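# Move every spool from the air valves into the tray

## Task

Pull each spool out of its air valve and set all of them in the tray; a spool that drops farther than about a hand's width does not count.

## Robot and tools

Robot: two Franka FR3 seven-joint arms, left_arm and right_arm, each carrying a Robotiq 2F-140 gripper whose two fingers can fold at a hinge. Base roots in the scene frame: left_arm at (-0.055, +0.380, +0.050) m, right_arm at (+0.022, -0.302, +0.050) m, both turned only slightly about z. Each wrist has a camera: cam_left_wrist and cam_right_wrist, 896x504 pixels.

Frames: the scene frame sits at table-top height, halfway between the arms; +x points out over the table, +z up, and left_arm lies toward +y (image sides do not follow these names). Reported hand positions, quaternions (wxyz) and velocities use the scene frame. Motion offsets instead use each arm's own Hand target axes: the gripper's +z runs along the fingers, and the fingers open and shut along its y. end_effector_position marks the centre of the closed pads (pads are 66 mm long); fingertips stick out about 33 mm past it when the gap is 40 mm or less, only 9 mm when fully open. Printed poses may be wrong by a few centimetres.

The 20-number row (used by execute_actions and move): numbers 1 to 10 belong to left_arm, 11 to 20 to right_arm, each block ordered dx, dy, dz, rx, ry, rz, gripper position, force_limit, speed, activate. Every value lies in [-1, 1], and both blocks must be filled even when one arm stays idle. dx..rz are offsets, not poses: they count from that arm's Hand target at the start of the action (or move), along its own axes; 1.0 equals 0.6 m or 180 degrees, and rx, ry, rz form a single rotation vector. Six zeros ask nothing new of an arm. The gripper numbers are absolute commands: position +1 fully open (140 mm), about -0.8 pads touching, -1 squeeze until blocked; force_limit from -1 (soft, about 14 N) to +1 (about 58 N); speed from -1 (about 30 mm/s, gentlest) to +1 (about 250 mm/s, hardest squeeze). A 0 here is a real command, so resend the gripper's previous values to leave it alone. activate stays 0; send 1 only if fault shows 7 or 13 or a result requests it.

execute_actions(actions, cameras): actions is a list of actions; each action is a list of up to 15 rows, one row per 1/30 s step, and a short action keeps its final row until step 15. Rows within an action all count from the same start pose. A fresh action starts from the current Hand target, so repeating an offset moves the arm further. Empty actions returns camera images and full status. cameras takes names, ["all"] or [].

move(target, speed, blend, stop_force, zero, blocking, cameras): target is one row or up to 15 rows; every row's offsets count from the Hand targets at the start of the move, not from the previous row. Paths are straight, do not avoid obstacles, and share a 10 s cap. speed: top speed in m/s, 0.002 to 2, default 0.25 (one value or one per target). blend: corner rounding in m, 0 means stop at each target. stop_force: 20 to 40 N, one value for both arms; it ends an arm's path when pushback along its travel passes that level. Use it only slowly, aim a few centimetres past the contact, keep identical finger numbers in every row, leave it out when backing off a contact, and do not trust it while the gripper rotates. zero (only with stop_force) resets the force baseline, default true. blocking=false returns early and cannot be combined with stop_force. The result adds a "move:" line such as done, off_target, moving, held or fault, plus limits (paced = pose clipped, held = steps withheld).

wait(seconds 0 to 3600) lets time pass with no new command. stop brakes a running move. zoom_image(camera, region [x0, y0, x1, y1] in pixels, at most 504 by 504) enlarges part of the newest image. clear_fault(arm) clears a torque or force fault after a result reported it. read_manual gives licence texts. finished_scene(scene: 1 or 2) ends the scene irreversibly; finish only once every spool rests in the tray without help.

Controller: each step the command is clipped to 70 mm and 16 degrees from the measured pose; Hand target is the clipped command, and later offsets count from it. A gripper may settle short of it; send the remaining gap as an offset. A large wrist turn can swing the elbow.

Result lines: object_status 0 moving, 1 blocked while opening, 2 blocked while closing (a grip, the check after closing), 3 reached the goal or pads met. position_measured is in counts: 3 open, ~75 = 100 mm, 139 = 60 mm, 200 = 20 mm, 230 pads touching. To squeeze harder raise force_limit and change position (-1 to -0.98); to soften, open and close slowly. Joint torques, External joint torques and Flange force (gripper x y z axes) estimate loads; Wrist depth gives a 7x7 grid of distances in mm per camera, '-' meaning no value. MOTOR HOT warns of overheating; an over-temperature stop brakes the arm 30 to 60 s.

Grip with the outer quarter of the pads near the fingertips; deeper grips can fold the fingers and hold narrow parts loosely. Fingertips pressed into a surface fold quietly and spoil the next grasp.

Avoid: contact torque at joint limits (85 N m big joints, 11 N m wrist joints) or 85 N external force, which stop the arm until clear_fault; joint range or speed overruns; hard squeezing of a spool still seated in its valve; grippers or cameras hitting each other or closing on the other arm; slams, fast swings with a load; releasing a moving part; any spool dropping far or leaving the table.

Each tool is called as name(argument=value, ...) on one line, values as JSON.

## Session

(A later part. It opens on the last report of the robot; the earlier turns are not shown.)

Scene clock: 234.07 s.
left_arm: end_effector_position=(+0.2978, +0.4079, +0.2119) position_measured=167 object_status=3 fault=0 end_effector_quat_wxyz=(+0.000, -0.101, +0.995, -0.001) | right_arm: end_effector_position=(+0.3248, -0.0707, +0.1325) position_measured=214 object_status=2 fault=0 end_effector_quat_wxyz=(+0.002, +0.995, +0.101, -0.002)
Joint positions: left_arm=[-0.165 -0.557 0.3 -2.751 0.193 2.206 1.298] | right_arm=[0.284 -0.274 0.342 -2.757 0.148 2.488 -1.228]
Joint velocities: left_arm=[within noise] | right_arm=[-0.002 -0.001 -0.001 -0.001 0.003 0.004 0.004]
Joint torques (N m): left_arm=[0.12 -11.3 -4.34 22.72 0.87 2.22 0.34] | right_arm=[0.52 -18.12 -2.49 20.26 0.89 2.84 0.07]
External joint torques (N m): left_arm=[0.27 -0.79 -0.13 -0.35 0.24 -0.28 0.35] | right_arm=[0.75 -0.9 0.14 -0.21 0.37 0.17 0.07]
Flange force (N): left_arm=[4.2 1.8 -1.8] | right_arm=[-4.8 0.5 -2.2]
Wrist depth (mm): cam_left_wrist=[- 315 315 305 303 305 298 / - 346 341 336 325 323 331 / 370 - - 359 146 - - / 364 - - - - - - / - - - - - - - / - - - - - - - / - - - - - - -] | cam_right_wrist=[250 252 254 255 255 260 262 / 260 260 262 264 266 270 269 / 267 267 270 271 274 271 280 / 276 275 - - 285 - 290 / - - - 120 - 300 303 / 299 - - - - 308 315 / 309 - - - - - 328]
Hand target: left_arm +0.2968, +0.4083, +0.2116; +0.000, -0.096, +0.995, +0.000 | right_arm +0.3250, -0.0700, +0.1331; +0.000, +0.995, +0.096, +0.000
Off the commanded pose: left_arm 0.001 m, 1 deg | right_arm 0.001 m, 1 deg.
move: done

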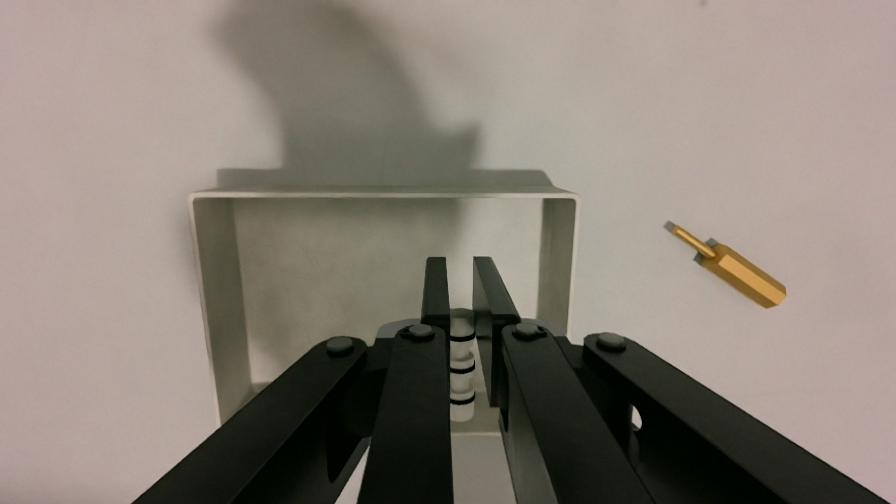

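move(target=[[0,0,0,0,0,0,-0.3,0.5,-1,0,0,0,0.1718,0,0,0,-1,-0.5,-1,0],[0,0,0,0,0,0,-0.3,0.5,-1,0,0,0,0.1718,0,0,0,-0.54,-1,-0.8,0],[0,0,0,0,0,0,-0.3,0.5,-1,0,0,0,0,0,0,0,-0.54,-1,-0.8,0],[0,0,0,0,0,0,-0.3,0.5,-1,0,0.4294,0.0308,0,0,0,0,-0.54,-1,-0.8,0],[0,0,0,0,0,0,-0.3,0.5,-1,0,0.4294,0.0308,0.109,0,0,0,-0.54,-1,-0.8,0]], cameras=["cam_right_wrist"], speed=[0.15,0.1,0.2,0.35,0.15], blend=[0,0,0.03,0.03,0])

zoom_image(camera="cam_right_wrist", region=[350, 200, 600, 450])

Scene clock: 243.53 s.
left_arm: end_effector_position=(+0.2978, +0.4079, +0.2119) position_measured=167 object_status=3 fault=0 end_effector_quat_wxyz=(+0.000, -0.101, +0.995, -0.001) | right_arm: end_effector_position=(+0.5803, -0.0388, +0.0681) position_measured=197 object_status=3 fault=0 end_effector_quat_wxyz=(-0.001, +0.995, +0.095, -0.002)
Joint positions: left_arm=[-0.165 -0.557 0.3 -2.751 0.193 2.206 1.298] | right_arm=[0.205 0.486 0.193 -1.956 -0.133 2.428 -1.235]
Joint velocities: left_arm=[within noise] | right_arm=[0.001 0 -0.002 0 0 0.004 0.001]
Joint torques (N m): left_arm=[0.13 -11.3 -4.37 22.74 0.89 2.22 0.32] | right_arm=[0.68 -44.61 2.41 21.79 0.27 2.74 -0.12]
External joint torques (N m): left_arm=[0.27 -0.76 -0.18 -0.4 0.25 -0.28 0.32] | right_arm=[1.02 -1.14 -0.8 0.68 -0.29 0.07 -0.13]
Flange force (N): left_arm=[4.3 1.7 -1.7] | right_arm=[0.3 -1.0 -1.4]
Wrist depth (mm): cam_left_wrist=[322 318 313 319 313 305 310 / 347 339 330 - - - 320 / 369 - 362 359 145 - - / 390 - - - 124 - - / - - - - - - - / - - - - - - - / - - - - - - -] | cam_right_wrist=[193 195 197 198 200 202 203 / 201 202 203 205 207 210 211 / 207 208 211 213 214 218 220 / 215 215 219 219 223 226 228 / 179 173 180 131 229 234 237 / 172 - - 176 - 88 247 / - - - 249 - - 256]
Hand target: left_arm +0.2968, +0.4083, +0.2116; +0.000, -0.096, +0.995, +0.000 | right_arm +0.5814, -0.0390, +0.0676; +0.000, +0.995, +0.096, +0.000
Off the commanded pose: left_arm 0.001 m, 1 deg | right_arm 0.001 m, 0 deg.
move: done

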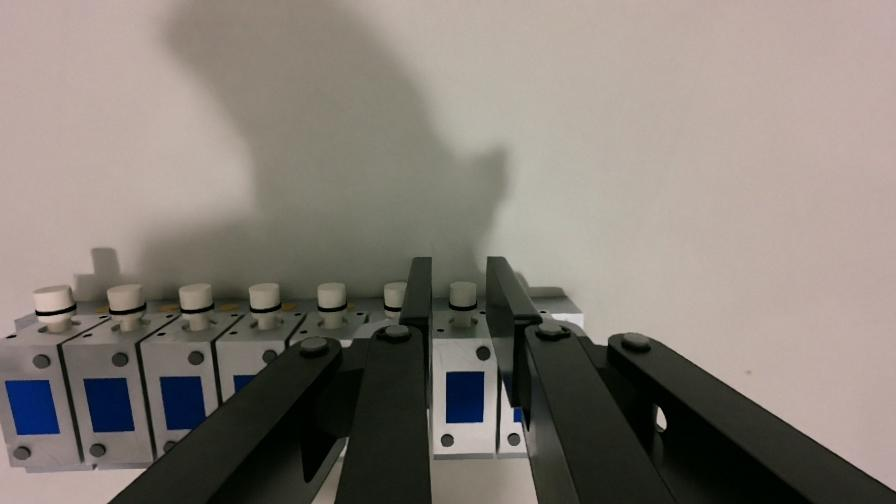

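Scaled by 2.016 from the camera's image (finer frame: 1280x720).

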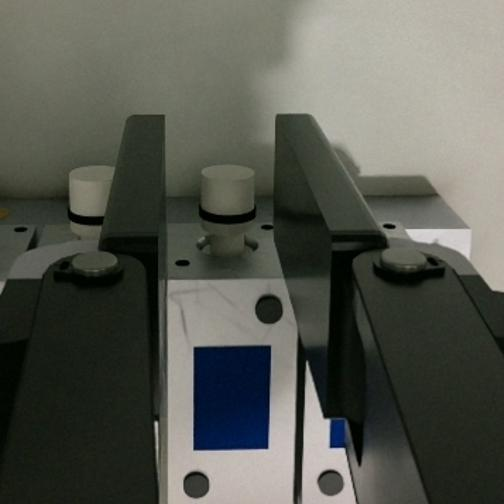

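move(target=[[0,0,0,0,0,0,-0.3,0.5,-1,0,0,0.003,0.0313,0,0,0,-0.54,-1,-0.8,0],[0,0,0,0,0,0,-0.3,0.5,-1,0,0,0.003,0.0313,0,0,0,-1,-0.5,-1,0],[0,0,0,0,0,0,-0.3,0.5,-1,0,0.1,0.003,0.0313,0,0,0,-1,-0.5,-1,0],[0,0,0,0,0,0,-0.3,0.5,-1,0,0.1,0.003,-0.109,0,0,0,-1,-0.5,-1,0],[0,0,0,0,0,0,-0.3,0.5,-1,0,-0.48,-0.0323,-0.109,0,0,0,-1,-0.5,-1,0],[0,0,0,0,0,0,-0.3,0.5,-1,0,-0.48,-0.0323,0.0627,0,0,0,-1,-0.5,-1,0]], cameras=["cam_right_wrist"], speed=[0.08,0.06,0.07,0.2,0.35,0.15], blend=[0,0,0.01,0.02,0.03,0])

Scene clock: 252.47 s.
left_arm: end_effector_position=(+0.2978, +0.4079, +0.2119) position_measured=167 object_status=3 fault=0 end_effector_quat_wxyz=(+0.000, -0.101, +0.995, -0.001) | right_arm: end_effector_position=(+0.2945, -0.0750, +0.0307) position_measured=214 object_status=2 fault=0 end_effector_quat_wxyz=(+0.000, +0.995, +0.099, -0.001)
Joint positions: left_arm=[-0.165 -0.557 0.3 -2.751 0.193 2.206 1.298] | right_arm=[0.278 0.012 0.361 -2.863 -0.01 2.873 -1.07]
Joint velocities: left_arm=[within noise] | right_arm=[-0.001 -0.001 0 0 -0.001 0 0.005]
Joint torques (N m): left_arm=[0.1 -11.32 -4.39 22.64 0.9 2.21 0.31] | right_arm=[0.43 -20.28 -0.56 15.27 -0.08 2.8 0.06]
External joint torques (N m): left_arm=[0.24 -0.87 -0.2 -0.41 0.26 -0.28 0.31] | right_arm=[0.68 0.33 -0.41 1.03 -0.32 0.12 0.06]
Flange force (N): left_arm=[4.7 1.7 -1.8] | right_arm=[4.0 -2.8 4.4]
Wrist depth (mm): cam_left_wrist=[319 329 - 311 - 306 303 / 353 343 332 334 331 325 324 / - - - 356 145 346 344 / - - - - - - - / - - - - - - - / - - - - - - - / - - - 545 - - -] | cam_right_wrist=[157 157 158 159 161 162 163 / 160 162 161 162 164 165 169 / 155 - - 168 168 141 175 / 155 - - - - 181 181 / 155 179 180 120 119 187 189 / 155 181 - - - 193 197 / 147 - - - - - 203]
Hand target: left_arm +0.2968, +0.4083, +0.2116; +0.000, -0.096, +0.995, +0.000 | right_arm +0.2949, -0.0749, +0.0301; +0.000, +0.995, +0.096, +0.000
Off the commanded pose: left_arm 0.001 m, 1 deg | right_arm 0.001 m, 0 deg.
move: done

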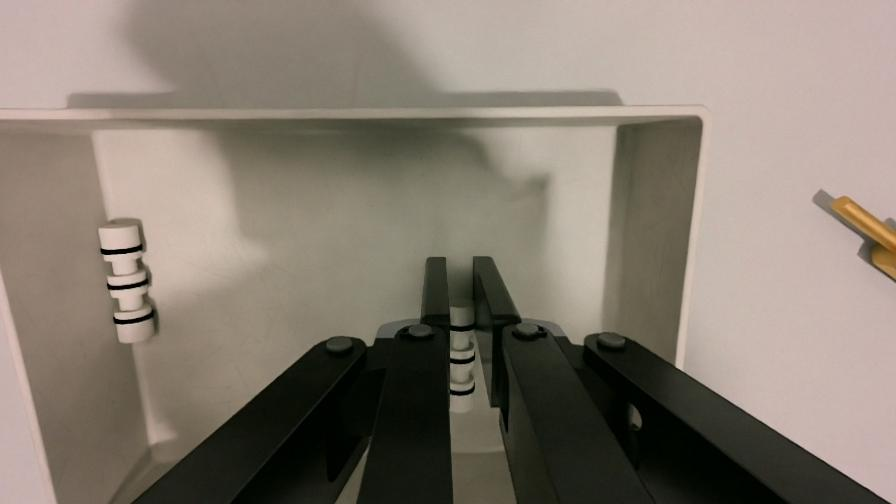

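move(target=[[0,0,0,0,0,0,-0.3,0.5,-1,0,0,0,0.001,0,0,0,-0.54,-1,-0.8,0],[0,0,0,0,0,0,-0.3,0.5,-1,0,0,0,-0.1715,0,0,0,-0.54,-1,-0.8,0],[0,0,0,0,0,0,-0.3,0.5,-1,0,0.48,-0.0103,-0.1715,0,0,0,-0.54,-1,-0.8,0],[0,0,0,0,0,0,-0.3,0.5,-1,0,0.48,-0.0103,-0.0625,0,0,0,-0.54,-1,-0.8,0]], cameras=["cam_right_wrist"], speed=[0.1,0.2,0.35,0.15], blend=[0,0.03,0.03,0])

zoom_image(camera="cam_right_wrist", region=[350, 200, 600, 450])

Scene clock: 259.13 s.
left_arm: end_effector_position=(+0.2978, +0.4079, +0.2119) position_measured=167 object_status=3 fault=0 end_effector_quat_wxyz=(+0.000, -0.101, +0.995, -0.001) | right_arm: end_effector_position=(+0.5754, -0.0138, +0.0678) position_measured=197 object_status=3 fault=0 end_effector_quat_wxyz=(-0.001, +0.995, +0.097, -0.002)
Joint positions: left_arm=[-0.165 -0.557 0.3 -2.751 0.193 2.206 1.298] | right_arm=[0.25 0.503 0.188 -1.928 -0.133 2.416 -1.2]
Joint velocities: left_arm=[within noise] | right_arm=[0.001 0 -0.003 0 0 0.004 0.001]
Joint torques (N m): left_arm=[0.1 -11.31 -4.39 22.69 0.89 2.21 0.32] | right_arm=[0.97 -45.22 2.5 21.88 0.53 2.74 0.04]
External joint torques (N m): left_arm=[0.23 -0.93 -0.23 -0.28 0.25 -0.26 0.32] | right_arm=[1.51 -1.16 -0.59 0.67 -0.03 0.09 0.04]
Flange force (N): left_arm=[4.6 1.6 -2.1] | right_arm=[0.0 -2.0 -1.4]
Wrist depth (mm): cam_left_wrist=[324 317 314 - 305 - 311 / 344 - - 340 - 332 - / 372 - - 346 145 346 346 / 390 - - - - - - / - - - - - - - / - - - - - - - / - - - - - - -] | cam_right_wrist=[193 195 196 197 201 202 203 / 201 201 203 205 207 210 211 / - 210 210 213 214 216 220 / 216 216 221 218 223 225 229 / 219 178 186 131 211 235 237 / 174 172 - 177 - 88 246 / - - - 249 - - 256]
Hand target: left_arm +0.2968, +0.4083, +0.2116; +0.000, -0.096, +0.995, +0.000 | right_arm +0.5765, -0.0139, +0.0674; +0.000, +0.995, +0.096, +0.000
Off the commanded pose: left_arm 0.001 m, 1 deg | right_arm 0.001 m, 0 deg.
move: done

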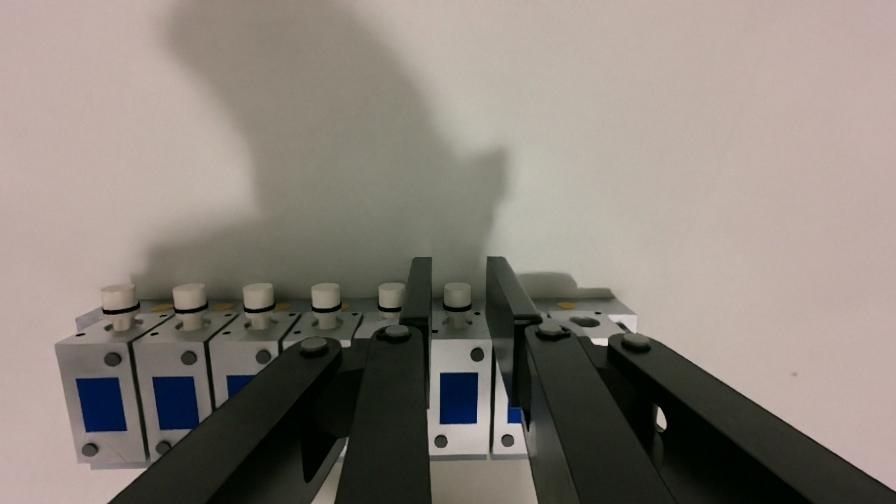

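Scaled by 2.016 from the camera's image (finer frame: 1280x720).

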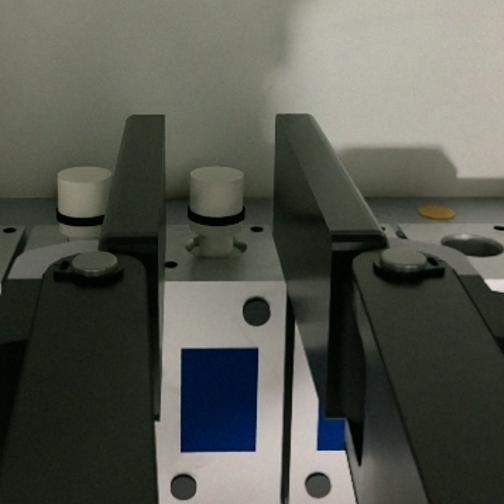

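move(target=[[0,0,0,0,0,0,-0.3,0.5,-1,0,0,-0.001,0.0311,0,0,0,-0.54,-1,-0.8,0],[0,0,0,0,0,0,-0.3,0.5,-1,0,0,-0.001,0.0311,0,0,0,-1,-0.5,-1,0],[0,0,0,0,0,0,-0.3,0.5,-1,0,0.1,-0.001,0.0311,0,0,0,-1,-0.5,-1,0],[0,0,0,0,0,0,-0.3,0.5,-1,0,0.1,-0.001,-0.109,0,0,0,-1,-0.5,-1,0],[0,0,0,0,0,0,-0.3,0.5,-1,0,-0.4538,0.007,-0.109,0,0,0,-1,-0.5,-1,0],[0,0,0,0,0,0,-0.3,0.5,-1,0,-0.4538,0.007,0.0622,0,0,0,-1,-0.5,-1,0]], cameras=["cam_right_wrist"], speed=[0.08,0.06,0.07,0.2,0.35,0.15], blend=[0,0,0.01,0.02,0.03,0])

Scene clock: 267.87 s.
left_arm: end_effector_position=(+0.2978, +0.4079, +0.2119) position_measured=167 object_status=3 fault=0 end_effector_quat_wxyz=(+0.000, -0.101, +0.995, -0.001) | right_arm: end_effector_position=(+0.3099, -0.0704, +0.0309) position_measured=214 object_status=2 fault=0 end_effector_quat_wxyz=(+0.000, +0.995, +0.098, -0.001)
Joint positions: left_arm=[-0.165 -0.557 0.3 -2.751 0.193 2.206 1.298] | right_arm=[0.311 0.043 0.305 -2.817 -0.04 2.857 -1.064]
Joint velocities: left_arm=[within noise] | right_arm=[0.001 -0.001 0.001 -0.001 0 0 0.006]
Joint torques (N m): left_arm=[0.12 -11.3 -4.39 22.71 0.9 2.22 0.3] | right_arm=[0.79 -22.03 -0.32 15.54 -0.09 2.77 0.15]
External joint torques (N m): left_arm=[0.26 -0.86 -0.22 -0.34 0.27 -0.27 0.3] | right_arm=[1.04 0.46 -0.41 0.94 -0.34 0.07 0.15]
Flange force (N): left_arm=[4.5 1.7 -1.9] | right_arm=[3.7 -3.7 5.0]
Wrist depth (mm): cam_left_wrist=[318 311 313 - 308 305 304 / - - 323 - 324 - 322 / 391 369 385 351 123 344 344 / 395 - - - 123 - - / - - - - - - - / - - - - - - - / - - - - - - -] | cam_right_wrist=[158 158 159 159 161 162 164 / 163 163 165 166 167 168 169 / 162 160 168 169 170 172 176 / 154 - - 173 178 180 180 / 161 - - 119 172 185 189 / 161 - - 74 - 88 197 / 153 - - - - - 205]
Hand target: left_arm +0.2968, +0.4083, +0.2116; +0.000, -0.096, +0.995, +0.000 | right_arm +0.3100, -0.0700, +0.0303; +0.000, +0.995, +0.096, +0.000
Off the commanded pose: left_arm 0.001 m, 1 deg | right_arm 0.001 m, 0 deg.
move: done

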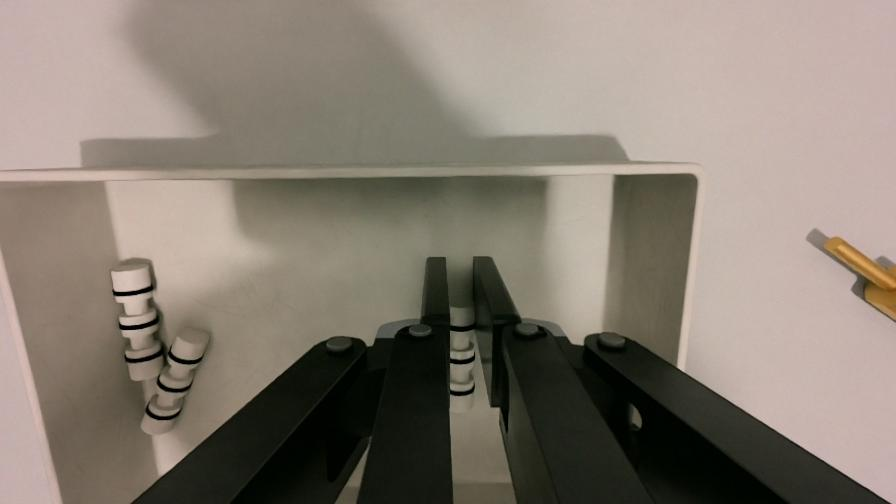

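move(target=[[0,0,0,0,0,0,-0.3,0.5,-1,0,0,0,0.001,0,0,0,-0.54,-1,-0.8,0],[0,0,0,0,0,0,-0.3,0.5,-1,0,0,0,-0.1715,0,0,0,-0.54,-1,-0.8,0],[0,0,0,0,0,0,-0.3,0.5,-1,0,0.4538,-0.0538,-0.1715,0,0,0,-0.54,-1,-0.8,0],[0,0,0,0,0,0,-0.3,0.5,-1,0,0.4538,-0.0538,-0.0625,0,0,0,-0.54,-1,-0.8,0]], cameras=["cam_right_wrist"], speed=[0.1,0.2,0.35,0.15], blend=[0,0.03,0.03,0])

zoom_image(camera="cam_right_wrist", region=[350, 200, 600, 450])

Scene clock: 274.00 s.
left_arm: end_effector_position=(+0.2978, +0.4079, +0.2119) position_measured=167 object_status=3 fault=0 end_effector_quat_wxyz=(+0.000, -0.101, +0.995, -0.001) | right_arm: end_effector_position=(+0.5700, +0.0136, +0.0677) position_measured=197 object_status=3 fault=0 end_effector_quat_wxyz=(+0.000, +0.995, +0.098, -0.002)
Joint positions: left_arm=[-0.165 -0.557 0.3 -2.751 0.193 2.206 1.298] | right_arm=[0.305 0.523 0.177 -1.892 -0.127 2.401 -1.164]
Joint velocities: left_arm=[within noise] | right_arm=[0.001 -0.001 -0.002 0 -0.001 0.004 0.002]
Joint torques (N m): left_arm=[0.17 -11.31 -4.4 22.77 0.9 2.22 0.29] | right_arm=[0.75 -46.08 2.66 22.07 0.57 2.76 0.04]
External joint torques (N m): left_arm=[0.31 -0.78 -0.21 -0.34 0.26 -0.28 0.29] | right_arm=[1.34 -1.01 -0.36 0.53 0 0.08 0.04]
Flange force (N): left_arm=[4.3 1.7 -1.8] | right_arm=[-0.4 -1.7 -1.3]
Wrist depth (mm): cam_left_wrist=[321 333 317 322 312 304 302 / - 344 333 331 326 326 325 / - 374 368 - 146 337 344 / - - - - 124 - - / - - - - - - - / - - - - - - - / - - - - - - -] | cam_right_wrist=[193 195 197 199 200 202 203 / 202 201 203 206 207 209 210 / 207 209 211 212 215 217 219 / 215 217 219 217 223 226 228 / 223 178 185 131 213 233 237 / 232 172 - 174 - 88 248 / - - - - - - 255]
Hand target: left_arm +0.2968, +0.4083, +0.2116; +0.000, -0.096, +0.995, +0.000 | right_arm +0.5711, +0.0136, +0.0676; +0.000, +0.995, +0.096, +0.000
Off the commanded pose: left_arm 0.001 m, 1 deg | right_arm 0.001 m, 0 deg.
move: done

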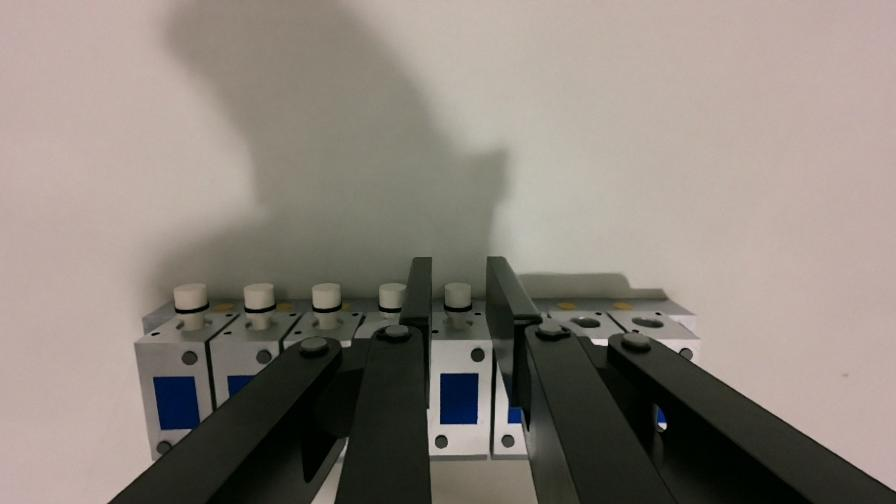

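Scaled by 2.016 from the camera's image (finer frame: 1280x720).

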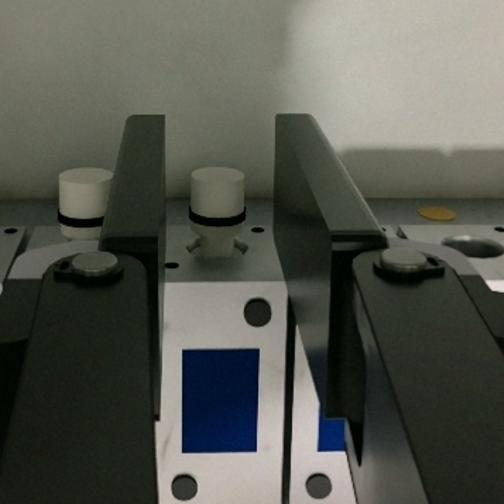

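move(target=[[0,0,0,0,0,0,-0.3,0.5,-1,0,0,-0.0005,0.0311,0,0,0,-0.54,-1,-0.8,0],[0,0,0,0,0,0,-0.3,0.5,-1,0,0,-0.0005,0.0311,0,0,0,-1,-0.5,-1,0],[0,0,0,0,0,0,-0.3,0.5,-1,0,0.1,-0.0005,0.0311,0,0,0,-1,-0.5,-1,0],[0,0,0,0,0,0,-0.3,0.5,-1,0,0.1,-0.0005,-0.109,0,0,0,-1,-0.5,-1,0],[0,0,0,0,0,0,-0.3,0.5,-1,0,-0.4472,0.0635,-0.109,0,0,0,-1,-0.5,-1,0],[0,0,0,0,0,0,-0.3,0.5,-1,0,-0.4472,0.0635,0.0622,0,0,0,-1,-0.5,-1,0]], cameras=["cam_right_wrist"], speed=[0.08,0.06,0.07,0.2,0.35,0.15], blend=[0,0,0.01,0.02,0.03,0])

Scene clock: 282.40 s.
left_arm: end_effector_position=(+0.2978, +0.4079, +0.2119) position_measured=167 object_status=3 fault=0 end_effector_quat_wxyz=(+0.000, -0.101, +0.995, -0.001) | right_arm: end_effector_position=(+0.3148, -0.0753, +0.0311) position_measured=214 object_status=2 fault=0 end_effector_quat_wxyz=(+0.000, +0.995, +0.098, -0.001)
Joint positions: left_arm=[-0.165 -0.557 0.3 -2.751 0.193 2.206 1.298] | right_arm=[0.337 0.043 0.262 -2.814 -0.035 2.855 -1.086]
Joint velocities: left_arm=[within noise] | right_arm=[0.001 0.001 -0.001 0.001 0 -0.001 0.005]
Joint torques (N m): left_arm=[0.12 -11.28 -4.38 22.72 0.89 2.23 0.29] | right_arm=[0.77 -22.48 -0.29 15.6 -0.08 2.76 0.1]
External joint torques (N m): left_arm=[0.28 -0.81 -0.18 -0.35 0.26 -0.27 0.29] | right_arm=[1.02 0.31 -0.35 1.01 -0.33 0.08 0.1]
Flange force (N): left_arm=[4.4 1.7 -1.8] | right_arm=[3.5 -3.3 3.8]
Wrist depth (mm): cam_left_wrist=[331 321 321 - 303 - 302 / 353 345 335 - 339 - - / 358 374 367 - 146 - - / - - - - - - - / - - - - - - - / - - - - - - - / - - - - - - -] | cam_right_wrist=[158 158 159 160 162 163 164 / 163 164 165 165 167 168 169 / 161 168 168 170 171 174 176 / 161 - 174 - - 180 182 / 160 - 178 126 106 187 189 / 160 174 - - - 194 197 / - - - - - - -]
Hand target: left_arm +0.2968, +0.4083, +0.2116; +0.000, -0.096, +0.995, +0.000 | right_arm +0.3150, -0.0750, +0.0305; +0.000, +0.995, +0.096, +0.000
Off the commanded pose: left_arm 0.001 m, 1 deg | right_arm 0.001 m, 0 deg.
move: done

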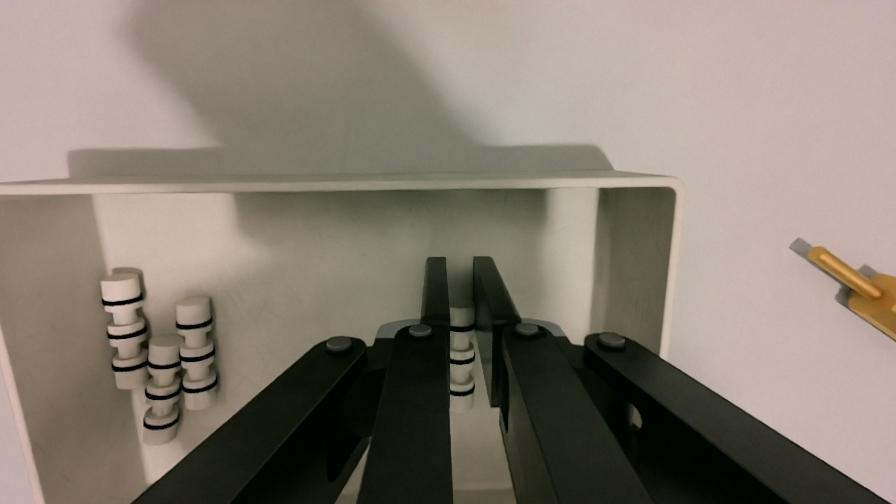

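move(target=[[0,0,0,0,0,0,-0.3,0.5,-1,0,0,0,0.001,0,0,0,-0.54,-1,-0.8,0],[0,0,0,0,0,0,-0.3,0.5,-1,0,0,0,-0.1715,0,0,0,-0.54,-1,-0.8,0],[0,0,0,0,0,0,-0.3,0.5,-1,0,0.4472,-0.1096,-0.1715,0,0,0,-0.54,-1,-0.8,0],[0,0,0,0,0,0,-0.3,0.5,-1,0,0.4472,-0.1096,-0.0622,0,0,0,-0.54,-1,-0.8,0]], cameras=["cam_right_wrist"], speed=[0.1,0.2,0.35,0.15], blend=[0,0.03,0.03,0])

zoom_image(camera="cam_right_wrist", region=[350, 200, 600, 450])

Scene clock: 288.57 s.
left_arm: end_effector_position=(+0.2978, +0.4079, +0.2119) position_measured=167 object_status=3 fault=0 end_effector_quat_wxyz=(+0.000, -0.101, +0.995, -0.001) | right_arm: end_effector_position=(+0.5646, +0.0405, +0.0673) position_measured=197 object_status=3 fault=0 end_effector_quat_wxyz=(+0.000, +0.995, +0.099, -0.002)
Joint positions: left_arm=[-0.165 -0.557 0.3 -2.751 0.193 2.206 1.298] | right_arm=[0.367 0.547 0.156 -1.851 -0.116 2.385 -1.134]
Joint torques (N m): left_arm=[0.1 -11.32 -4.35 22.7 0.9 2.22 0.29] | right_arm=[0.7 -47.09 1.77 22.2 0.59 2.78 0.09]
External joint torques (N m): left_arm=[0.23 -0.85 -0.19 -0.29 0.26 -0.25 0.29] | right_arm=[1.36 -1.09 -0.98 0.52 0.01 0.12 0.09]
Flange force (N): left_arm=[4.3 1.6 -1.9] | right_arm=[-0.7 -1.5 -1.2]
Wrist depth (mm): cam_left_wrist=[317 - - - - 303 299 / 348 - 334 - 322 324 321 / 374 - 362 351 145 345 343 / 388 - - - 124 - - / - - - - - - - / - - - - - - - / - - - - - - -] | cam_right_wrist=[194 197 197 198 200 203 203 / 201 201 204 205 207 209 210 / - 206 210 210 215 217 219 / 215 217 219 220 223 225 227 / 223 223 179 131 213 192 236 / 231 - - 176 - 88 246 / 238 - - - - - -]
Hand target: left_arm +0.2968, +0.4083, +0.2116; +0.000, -0.096, +0.995, +0.000 | right_arm +0.5659, +0.0408, +0.0676; +0.000, +0.995, +0.096, +0.000
Off the commanded pose: left_arm 0.001 m, 1 deg | right_arm 0.001 m, 0 deg.
move: done

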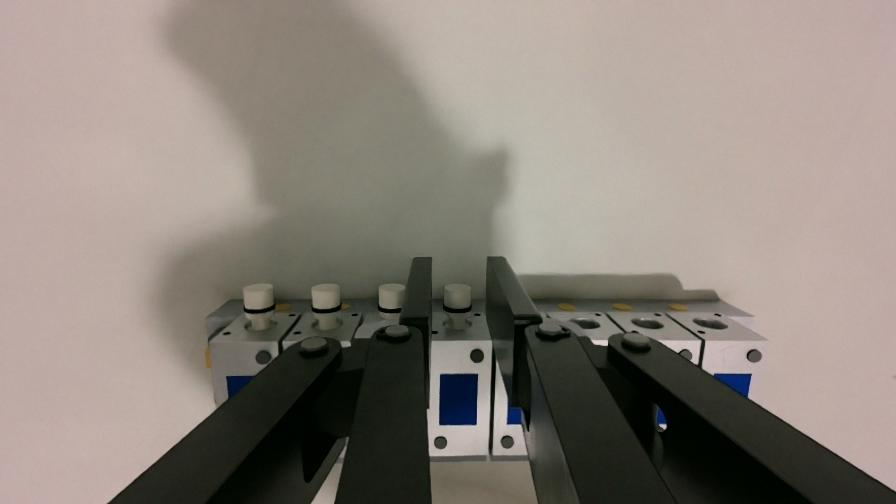

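Scaled by 2.016 from the camera's image (finer frame: 1280x720).

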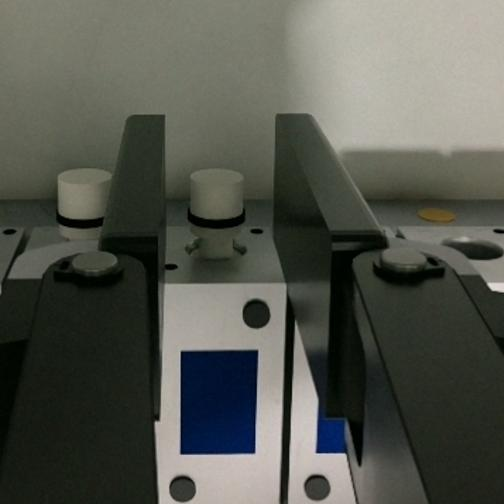

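move(target=[[0,0,0,0,0,0,-0.3,0.5,-1,0,0,-0.0007,0.0311,0,0,0,-0.54,-1,-0.8,0],[0,0,0,0,0,0,-0.3,0.5,-1,0,0,-0.0007,0.0311,0,0,0,-1,-0.5,-1,0],[0,0,0,0,0,0,-0.3,0.5,-1,0,0.1,-0.0007,0.0311,0,0,0,-1,-0.5,-1,0],[0,0,0,0,0,0,-0.3,0.5,-1,0,0.1,-0.0007,-0.109,0,0,0,-1,-0.5,-1,0],[0,0,0,0,0,0,-0.3,0.5,-1,0,-0.4414,0.1056,-0.109,0,0,0,-1,-0.5,-1,0],[0,0,0,0,0,0,-0.3,0.5,-1,0,-0.4414,0.1056,0.0622,0,0,0,-1,-0.5,-1,0]], cameras=["cam_right_wrist"], speed=[0.08,0.06,0.07,0.2,0.35,0.15], blend=[0,0,0.01,0.02,0.03,0])

Scene clock: 296.73 s.
left_arm: end_effector_position=(+0.2978, +0.4079, +0.2119) position_measured=167 object_status=3 fault=0 end_effector_quat_wxyz=(+0.000, -0.101, +0.995, -0.001) | right_arm: end_effector_position=(+0.3178, -0.0722, +0.0311) position_measured=214 object_status=2 fault=0 end_effector_quat_wxyz=(+0.000, +0.995, +0.098, -0.001)
Joint positions: left_arm=[-0.165 -0.557 0.3 -2.751 0.193 2.206 1.298] | right_arm=[0.381 0.052 0.22 -2.801 -0.034 2.851 -1.085]
Joint velocities: left_arm=[within noise] | right_arm=[0 0.001 0 -0.001 -0.001 0.001 0.007]
Joint torques (N m): left_arm=[0.17 -11.29 -4.38 22.66 0.89 2.22 0.31] | right_arm=[0.82 -23.16 -0.28 15.66 -0.08 2.79 0.16]
External joint torques (N m): left_arm=[0.32 -0.86 -0.19 -0.37 0.25 -0.27 0.31] | right_arm=[1.12 0.14 -0.29 1.15 -0.34 0.13 0.16]
Flange force (N): left_arm=[4.6 1.8 -1.8] | right_arm=[3.2 -3.7 3.1]
Wrist depth (mm): cam_left_wrist=[321 310 304 313 312 303 305 / 357 346 342 341 - 321 328 / 379 365 357 359 131 - 345 / 372 - - 368 124 - - / - - - - - - - / - - - - - - - / - - - - - - -] | cam_right_wrist=[158 158 158 160 162 163 165 / 163 164 166 166 168 169 169 / 168 168 169 171 171 174 176 / 158 - - - - 182 183 / 157 172 180 119 165 187 188 / 157 175 - - - 193 197 / 150 - - - - - 204]
Hand target: left_arm +0.2968, +0.4083, +0.2116; +0.000, -0.096, +0.995, +0.000 | right_arm +0.3179, -0.0719, +0.0305; +0.000, +0.995, +0.096, +0.000
Off the commanded pose: left_arm 0.001 m, 1 deg | right_arm 0.001 m, 0 deg.
move: done

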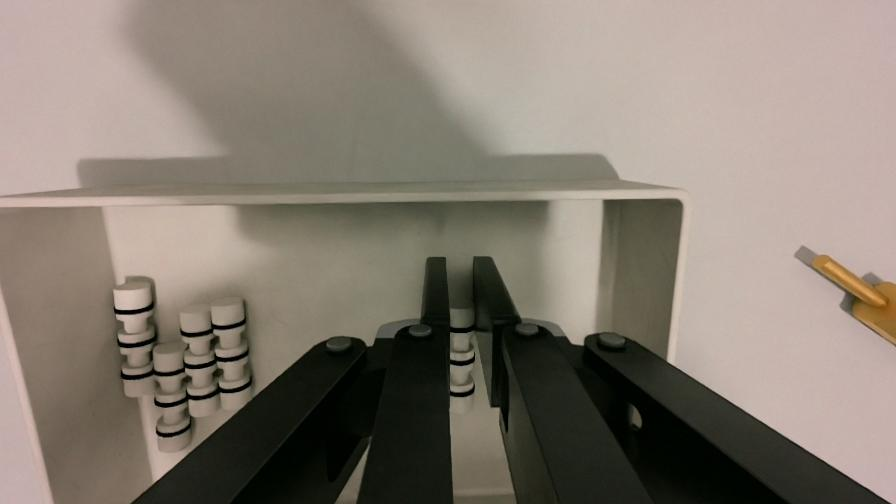

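move(target=[[0,0,0,0,0,0,-0.3,0.5,-1,0,0,0,0.001,0,0,0,-0.54,-1,-0.8,0],[0,0,0,0,0,0,-0.3,0.5,-1,0,0,0,-0.1715,0,0,0,-0.54,-1,-0.8,0],[0,0,0,0,0,0,-0.3,0.5,-1,0,0.4415,-0.152,-0.1715,0,0,0,-0.54,-1,-0.8,0],[0,0,0,0,0,0,-0.3,0.5,-1,0,0.4415,-0.152,-0.0622,0,0,0,-0.54,-1,-0.8,0]], cameras=["cam_right_wrist"], speed=[0.1,0.2,0.35,0.15], blend=[0,0.03,0.03,0])

zoom_image(camera="cam_right_wrist", region=[350, 200, 600, 450])

Scene clock: 303.57 s.
left_arm: end_effector_position=(+0.2978, +0.4079, +0.2119) position_measured=167 object_status=3 fault=0 end_effector_quat_wxyz=(+0.000, -0.101, +0.995, -0.001) | right_arm: end_effector_position=(+0.5593, +0.0678, +0.0672) position_measured=197 object_status=3 fault=0 end_effector_quat_wxyz=(+0.000, +0.995, +0.099, -0.002)
Joint positions: left_arm=[-0.165 -0.557 0.3 -2.751 0.193 2.206 1.298] | right_arm=[0.426 0.573 0.138 -1.804 -0.104 2.366 -1.102]
Joint velocities: left_arm=[within noise] | right_arm=[0.005 0 -0.002 -0.001 0 0.005 0]
Joint torques (N m): left_arm=[0.11 -11.33 -4.43 22.7 0.88 2.21 0.33] | right_arm=[0.56 -48.08 2.22 22.43 0.57 2.71 0.1]
External joint torques (N m): left_arm=[0.25 -0.8 -0.24 -0.42 0.24 -0.29 0.33] | right_arm=[1.07 -0.95 -0.46 0.48 -0.01 0.05 0.1]
Flange force (N): left_arm=[4.6 1.7 -1.8] | right_arm=[-0.5 -1.3 -1.3]
Wrist depth (mm): cam_left_wrist=[- - 307 - 300 301 - / 341 344 333 - - 325 329 / - 355 366 - 131 351 - / - - - 390 - - - / - - - - - - - / - - - - - - - / - - - - - - -] | cam_right_wrist=[194 195 197 198 200 203 201 / - 202 203 204 207 209 210 / 207 209 210 212 214 216 219 / 215 217 218 219 224 227 236 / 223 225 182 131 214 195 233 / 231 231 - 173 - 88 245 / - - - 183 - - 255]
Hand target: left_arm +0.2968, +0.4083, +0.2116; +0.000, -0.096, +0.995, +0.000 | right_arm +0.5606, +0.0681, +0.0676; +0.000, +0.995, +0.096, +0.000
Off the commanded pose: left_arm 0.001 m, 1 deg | right_arm 0.001 m, 0 deg.
move: done

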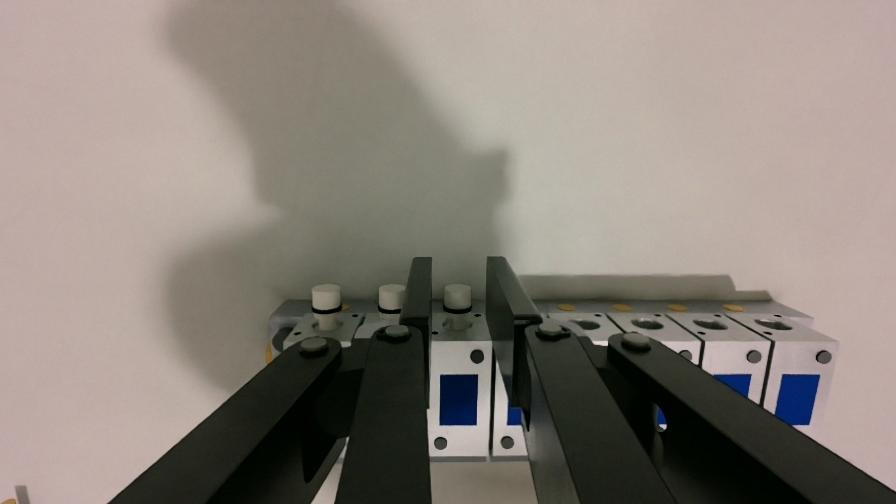

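Scaled by 2.016 from the camera's image (finer frame: 1280x720).

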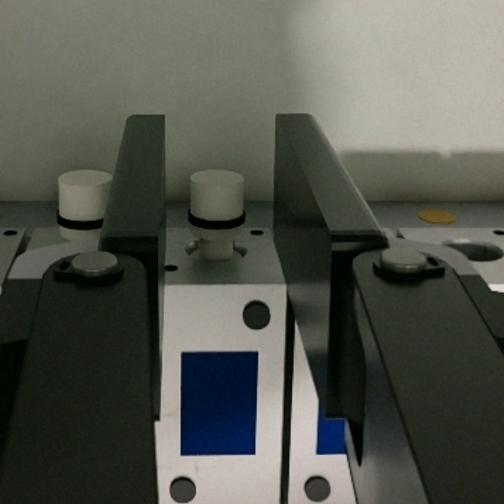

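move(target=[[0,0,0,0,0,0,-0.3,0.5,-1,0,0,-0.0005,0.0311,0,0,0,-0.54,-1,-0.8,0],[0,0,0,0,0,0,-0.3,0.5,-1,0,0,-0.0005,0.0311,0,0,0,-1,-0.5,-1,0],[0,0,0,0,0,0,-0.3,0.5,-1,0,0.1,-0.0005,0.0311,0,0,0,-1,-0.5,-1,0],[0,0,0,0,0,0,-0.3,0.5,-1,0,0.1,-0.0005,-0.109,0,0,0,-1,-0.5,-1,0],[0,0,0,0,0,0,-0.3,0.5,-1,0,-0.4434,0.1618,-0.109,0,0,0,-1,-0.5,-1,0],[0,0,0,0,0,0,-0.3,0.5,-1,0,-0.4434,0.1618,0.0622,0,0,0,-1,-0.5,-1,0]], cameras=["cam_right_wrist"], speed=[0.08,0.06,0.07,0.2,0.35,0.15], blend=[0,0,0.01,0.02,0.03,0])

Scene clock: 312.73 s.
left_arm: end_effector_position=(+0.2978, +0.4079, +0.2119) position_measured=167 object_status=3 fault=0 end_effector_quat_wxyz=(+0.000, -0.101, +0.995, -0.001) | right_arm: end_effector_position=(+0.3177, -0.0782, +0.0311) position_measured=214 object_status=2 fault=0 end_effector_quat_wxyz=(+0.000, +0.995, +0.098, -0.001)
Joint positions: left_arm=[-0.165 -0.557 0.3 -2.751 0.193 2.206 1.298] | right_arm=[0.411 0.044 0.18 -2.813 -0.023 2.855 -1.106]
Joint velocities: left_arm=[within noise] | right_arm=[-0.001 -0.001 0.001 0 0 0.002 0.005]
Joint torques (N m): left_arm=[0.11 -11.3 -4.43 22.7 0.89 2.22 0.32] | right_arm=[0.74 -23.03 -0.39 15.63 -0.08 2.83 0.15]
External joint torques (N m): left_arm=[0.26 -0.93 -0.24 -0.31 0.25 -0.26 0.32] | right_arm=[0.97 0.23 -0.39 1.15 -0.33 0.17 0.15]
Flange force (N): left_arm=[4.7 1.7 -2.0] | right_arm=[3.4 -3.2 3.3]
Wrist depth (mm): cam_left_wrist=[326 316 315 315 308 303 304 / 347 333 329 335 336 329 321 / 367 - - 348 146 359 - / - - - - 123 - - / - - - - - - - / - - - - - - - / - - - - - - -] | cam_right_wrist=[158 158 160 160 161 162 164 / 163 164 166 166 167 168 168 / 168 168 169 170 170 174 176 / - 172 - - - 181 181 / 164 171 - 120 151 187 180 / 164 174 - - - 88 199 / 164 - - - - - 205]
Hand target: left_arm +0.2968, +0.4083, +0.2116; +0.000, -0.096, +0.995, +0.000 | right_arm +0.3179, -0.0779, +0.0305; +0.000, +0.995, +0.096, +0.000
Off the commanded pose: left_arm 0.001 m, 1 deg | right_arm 0.001 m, 0 deg.
move: done

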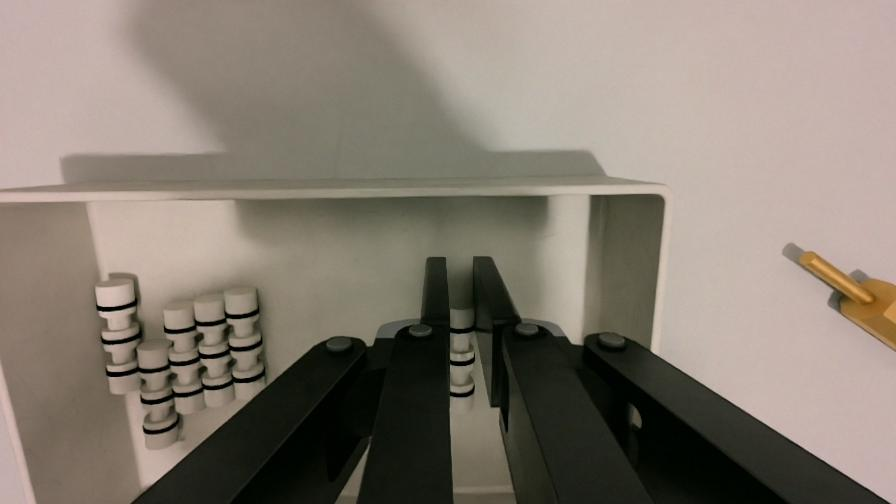

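move(target=[[0,0,0,0,0,0,-0.3,0.5,-1,0,0,0,0.001,0,0,0,-0.54,-1,-0.8,0],[0,0,0,0,0,0,-0.3,0.5,-1,0,0,0,-0.1715,0,0,0,-0.54,-1,-0.8,0],[0,0,0,0,0,0,-0.3,0.5,-1,0,0.4434,-0.208,-0.1715,0,0,0,-0.54,-1,-0.8,0],[0,0,0,0,0,0,-0.3,0.5,-1,0,0.4434,-0.208,-0.0622,0,0,0,-0.54,-1,-0.8,0]], cameras=["cam_right_wrist"], speed=[0.1,0.2,0.35,0.15], blend=[0,0.03,0.03,0])

zoom_image(camera="cam_right_wrist", region=[350, 200, 600, 450])

Scene clock: 318.10 s.
left_arm: end_effector_position=(+0.2978, +0.4079, +0.2119) position_measured=167 object_status=3 fault=0 end_effector_quat_wxyz=(+0.000, -0.101, +0.995, -0.001) | right_arm: end_effector_position=(+0.5540, +0.0949, +0.0670) position_measured=197 object_status=3 fault=0 end_effector_quat_wxyz=(+0.000, +0.995, +0.099, -0.002)
Joint positions: left_arm=[-0.165 -0.557 0.3 -2.751 0.193 2.206 1.298] | right_arm=[0.483 0.603 0.119 -1.751 -0.092 2.344 -1.073]
Joint velocities: left_arm=[within noise] | right_arm=[0.002 0 -0.002 0 -0.001 0.005 0.002]
Joint torques (N m): left_arm=[0.17 -11.33 -4.37 22.73 0.89 2.23 0.31] | right_arm=[-0.09 -49.24 1.79 22.7 0.59 2.81 0.12]
External joint torques (N m): left_arm=[0.24 -0.82 -0.26 -0.38 0.26 -0.27 0.31] | right_arm=[0.3 -1.01 -0.77 0.49 0 0.15 0.12]
Flange force (N): left_arm=[4.5 1.6 -1.8] | right_arm=[-0.7 -0.1 -1.3]
Wrist depth (mm): cam_left_wrist=[- 318 312 313 - 303 302 / - 355 340 330 331 328 319 / - - 361 353 146 353 336 / - - - 390 - - - / - - - - - - - / - - - - - - - / - - - - - - -] | cam_right_wrist=[193 196 197 199 200 202 203 / 202 202 204 206 208 210 211 / 207 209 210 213 214 217 220 / 214 217 220 219 223 226 228 / 222 226 223 126 214 195 210 / 230 232 - 175 - 88 182 / - - - - - - -]
Hand target: left_arm +0.2968, +0.4083, +0.2116; +0.000, -0.096, +0.995, +0.000 | right_arm +0.5553, +0.0954, +0.0676; +0.000, +0.995, +0.096, +0.000
Off the commanded pose: left_arm 0.001 m, 1 deg | right_arm 0.001 m, 0 deg.
move: done

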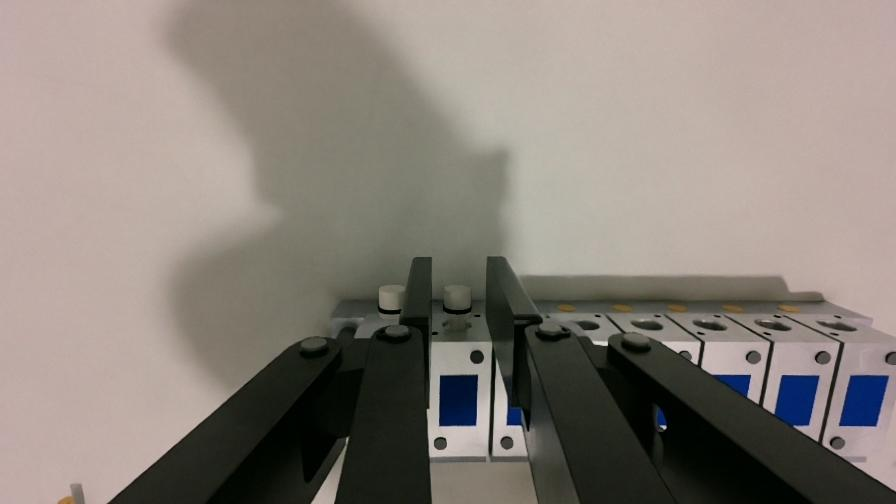

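Scaled by 2.016 from the camera's image (finer frame: 1280x720).

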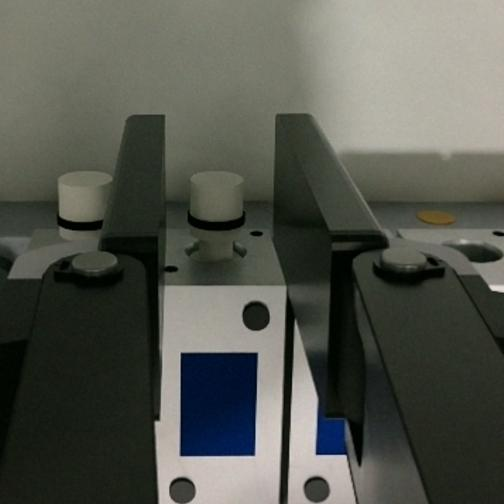

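move(target=[[0,0,0,0,0,0,-0.3,0.5,-1,0,0,-0.0005,0.0311,0,0,0,-0.54,-1,-0.8,0],[0,0,0,0,0,0,-0.3,0.5,-1,0,0,-0.0005,0.0311,0,0,0,-1,-0.5,-1,0],[0,0,0,0,0,0,-0.3,0.5,-1,0,0.1,-0.0005,0.0311,0,0,0,-1,-0.5,-1,0],[0,0,0,0,0,0,-0.3,0.5,-1,0,0.1,-0.0005,-0.109,0,0,0,-1,-0.5,-1,0],[0,0,0,0,0,0,-0.3,0.5,-1,0,-0.4262,0.2235,-0.109,0,0,0,-1,-0.5,-1,0],[0,0,0,0,0,0,-0.3,0.5,-1,0,-0.4262,0.2235,0.0622,0,0,0,-1,-0.5,-1,0]], cameras=["cam_right_wrist"], speed=[0.08,0.06,0.07,0.2,0.35,0.15], blend=[0,0,0.01,0.02,0.03,0])

Scene clock: 325.93 s.
left_arm: end_effector_position=(+0.2978, +0.4079, +0.2119) position_measured=167 object_status=3 fault=0 end_effector_quat_wxyz=(+0.000, -0.101, +0.995, -0.001) | right_arm: end_effector_position=(+0.3295, -0.0854, +0.0311) position_measured=214 object_status=2 fault=0 end_effector_quat_wxyz=(+0.000, +0.995, +0.098, -0.001)
Joint positions: left_arm=[-0.165 -0.557 0.3 -2.751 0.193 2.206 1.298] | right_arm=[0.426 0.054 0.131 -2.796 -0.02 2.849 -1.142]
Joint velocities: left_arm=[within noise] | right_arm=[0 0 -0.001 0 -0.004 0.003 0.006]
Joint torques (N m): left_arm=[0.13 -11.31 -4.37 22.73 0.89 2.22 0.29] | right_arm=[0.77 -23.75 -0.37 15.68 -0.04 2.87 0.06]
External joint torques (N m): left_arm=[0.22 -0.79 -0.24 -0.34 0.25 -0.26 0.29] | right_arm=[1.08 0.3 -0.28 0.98 -0.31 0.19 0.05]
Flange force (N): left_arm=[4.3 1.5 -1.8] | right_arm=[2.9 -2.9 2.9]
Wrist depth (mm): cam_left_wrist=[322 318 304 314 306 306 300 / 347 - - 336 331 - 318 / 374 371 - 357 146 347 - / - - - - - - - / - - - - - - - / - - - - - - - / - - - - - - -] | cam_right_wrist=[158 159 159 160 162 163 164 / 163 164 166 166 166 168 169 / 168 169 168 171 173 174 176 / 168 172 174 172 - 182 183 / 168 172 - 120 134 188 187 / 175 - - - - 194 198 / 167 - - - - - 206]
Hand target: left_arm +0.2968, +0.4083, +0.2116; +0.000, -0.096, +0.995, +0.000 | right_arm +0.3299, -0.0851, +0.0305; +0.000, +0.995, +0.096, +0.000
Off the commanded pose: left_arm 0.001 m, 1 deg | right_arm 0.001 m, 0 deg.
move: done

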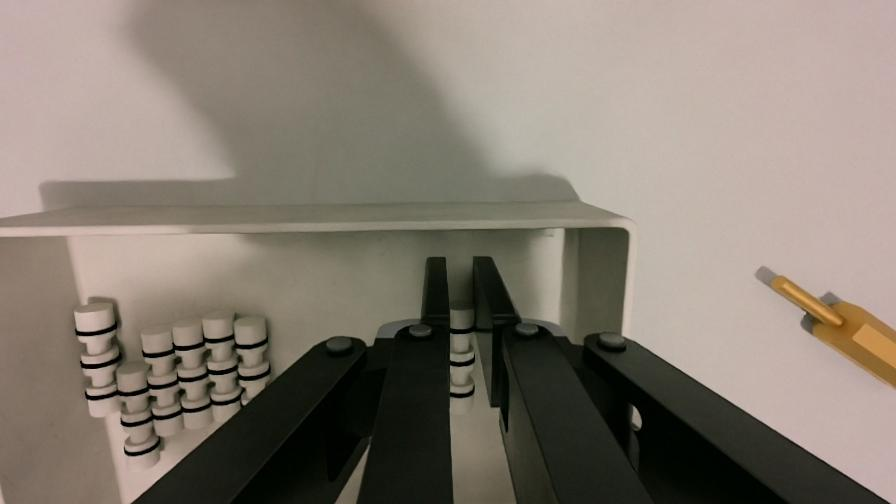

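move(target=[[0,0,0,0,0,0,-0.3,0.5,-1,0,0,0,0.001,0,0,0,-0.54,-1,-0.8,0],[0,0,0,0,0,0,-0.3,0.5,-1,0,0,0,-0.1715,0,0,0,-0.54,-1,-0.8,0],[0,0,0,0,0,0,-0.3,0.5,-1,0,0.4262,-0.2698,-0.1715,0,0,0,-0.54,-1,-0.8,0],[0,0,0,0,0,0,-0.3,0.5,-1,0,0.4262,-0.2698,-0.0622,0,0,0,-0.54,-1,-0.8,0]], cameras=["cam_right_wrist"], speed=[0.1,0.2,0.35,0.15], blend=[0,0.03,0.03,0])

zoom_image(camera="cam_right_wrist", region=[350, 200, 600, 450])

Scene clock: 332.10 s.
left_arm: end_effector_position=(+0.2978, +0.4079, +0.2119) position_measured=167 object_status=3 fault=0 end_effector_quat_wxyz=(+0.000, -0.101, +0.995, -0.001) | right_arm: end_effector_position=(+0.5488, +0.1220, +0.0669) position_measured=197 object_status=3 fault=0 end_effector_quat_wxyz=(+0.001, +0.995, +0.100, -0.002)
Joint positions: left_arm=[-0.165 -0.557 0.3 -2.751 0.193 2.206 1.298] | right_arm=[0.538 0.636 0.101 -1.691 -0.08 2.319 -1.045]
Joint velocities: left_arm=[within noise] | right_arm=[0.003 -0.001 -0.001 0.001 0.001 0.004 0.002]
Joint torques (N m): left_arm=[0.13 -11.3 -4.4 22.7 0.88 2.23 0.3] | right_arm=[0.12 -50.51 1.43 23 0.6 2.8 0.12]
External joint torques (N m): left_arm=[0.28 -0.89 -0.2 -0.32 0.24 -0.26 0.3] | right_arm=[0.82 -1.37 -0.66 0.64 0 0.16 0.12]
Flange force (N): left_arm=[4.6 1.7 -2.0] | right_arm=[-1.2 -0.6 -1.8]
Wrist depth (mm): cam_left_wrist=[- 317 - 305 308 310 - / - 343 - 340 - 318 - / 380 374 - 348 131 - - / 368 - - - - - - / - - - - - - - / - - - - - - - / - - - - - - -] | cam_right_wrist=[194 197 197 199 201 202 203 / 202 202 204 208 208 209 211 / 208 210 212 213 214 217 220 / 215 218 218 219 223 225 229 / 224 225 225 173 217 194 221 / 232 - - 178 - 88 183 / - - - 184 - - 189]
Hand target: left_arm +0.2968, +0.4083, +0.2116; +0.000, -0.096, +0.995, +0.000 | right_arm +0.5500, +0.1226, +0.0676; +0.000, +0.995, +0.096, +0.000
Off the commanded pose: left_arm 0.001 m, 1 deg | right_arm 0.002 m, 0 deg.
move: done

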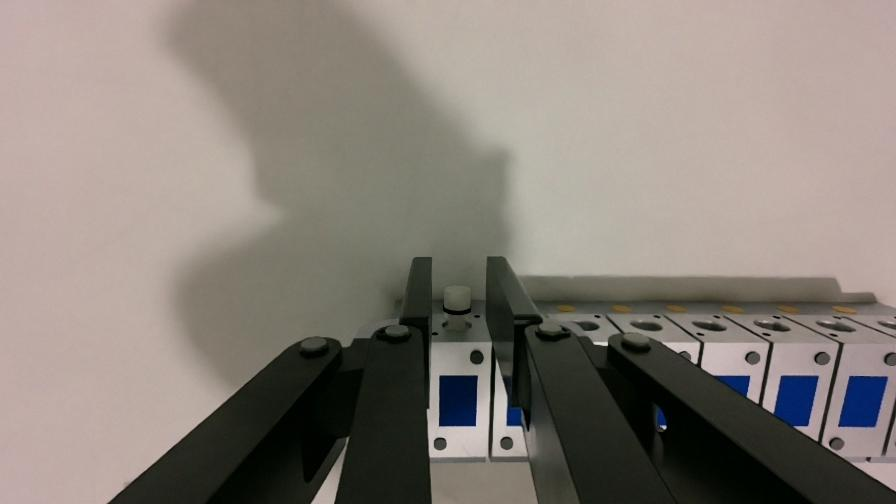

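Scaled by 2.016 from the camera's image (finer frame: 1280x720).

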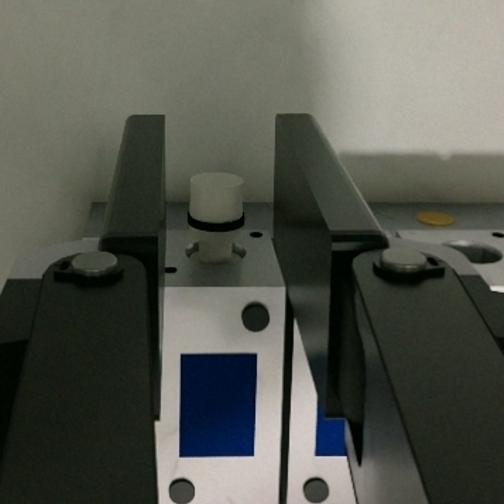

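move(target=[[0,0,0,0,0,0,-0.3,0.5,-1,0,0,-0.0005,0.0311,0,0,0,-0.54,-1,-0.8,0],[0,0,0,0,0,0,-0.3,0.5,-1,0,0,-0.0005,0.0311,0,0,0,-1,-0.5,-1,0],[0,0,0,0,0,0,-0.3,0.5,-1,0,0.1,-0.0005,0.0311,0,0,0,-1,-0.5,-1,0],[0,0,0,0,0,0,-0.3,0.5,-1,0,0.1,-0.0005,-0.109,0,0,0,-1,-0.5,-1,0],[0,0,0,0,0,0,-0.3,0.5,-1,0,-0.4244,0.2614,-0.109,0,0,0,-1,-0.5,-1,0]], cameras=["cam_right_wrist"], speed=[0.08,0.06,0.07,0.2,0.35], blend=[0,0,0.01,0.02,0])

Scene clock: 339.27 s.
left_arm: end_effector_position=(+0.2978, +0.4079, +0.2119) position_measured=167 object_status=3 fault=0 end_effector_quat_wxyz=(+0.000, -0.101, +0.995, -0.001) | right_arm: end_effector_position=(+0.3299, -0.0805, +0.1326) position_measured=214 object_status=2 fault=0 end_effector_quat_wxyz=(+0.002, +0.996, +0.093, -0.001)
Joint positions: left_arm=[-0.165 -0.557 0.3 -2.751 0.193 2.206 1.298] | right_arm=[0.485 -0.267 0.096 -2.764 0.038 2.494 -1.16]
Joint velocities: left_arm=[within noise] | right_arm=[0.001 0.001 -0.001 0 0 0.001 -0.007]
Joint torques (N m): left_arm=[0.12 -11.28 -4.43 22.71 0.89 2.24 0.33] | right_arm=[0.84 -19.46 -1.19 20.31 0.82 2.82 -0.22]
External joint torques (N m): left_arm=[0.24 -0.84 -0.27 -0.33 0.24 -0.25 0.33] | right_arm=[1.04 -0.71 -0.09 -0.34 0.3 0.11 -0.22]
Flange force (N): left_arm=[4.4 1.6 -1.8] | right_arm=[-3.7 0.8 -1.5]
Wrist depth (mm): cam_left_wrist=[321 314 317 308 297 302 313 / 341 - - - - 324 319 / - 371 357 - 123 341 336 / - - - - - - - / - - - - - - - / - - - - - - - / - - - 517 - - -] | cam_right_wrist=[249 251 254 255 256 258 260 / 259 261 262 264 258 267 269 / 269 268 270 271 273 278 279 / 277 267 - 278 291 286 291 / 284 289 277 120 295 299 303 / 300 300 - 74 - 308 315 / 310 - - - - - -]
Hand target: left_arm +0.2968, +0.4083, +0.2116; +0.000, -0.096, +0.995, +0.000 | right_arm +0.3300, -0.0799, +0.1332; +0.000, +0.995, +0.096, +0.000
Off the commanded pose: left_arm 0.001 m, 1 deg | right_arm 0.001 m, 0 deg.
move: done

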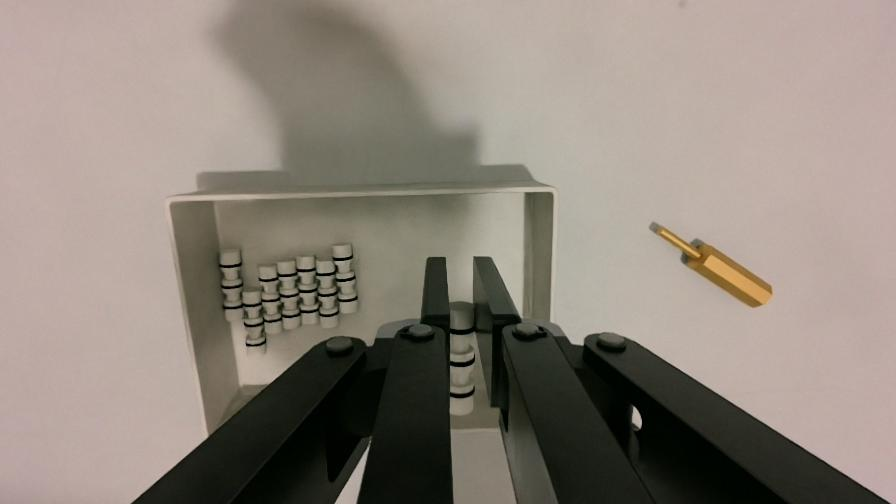

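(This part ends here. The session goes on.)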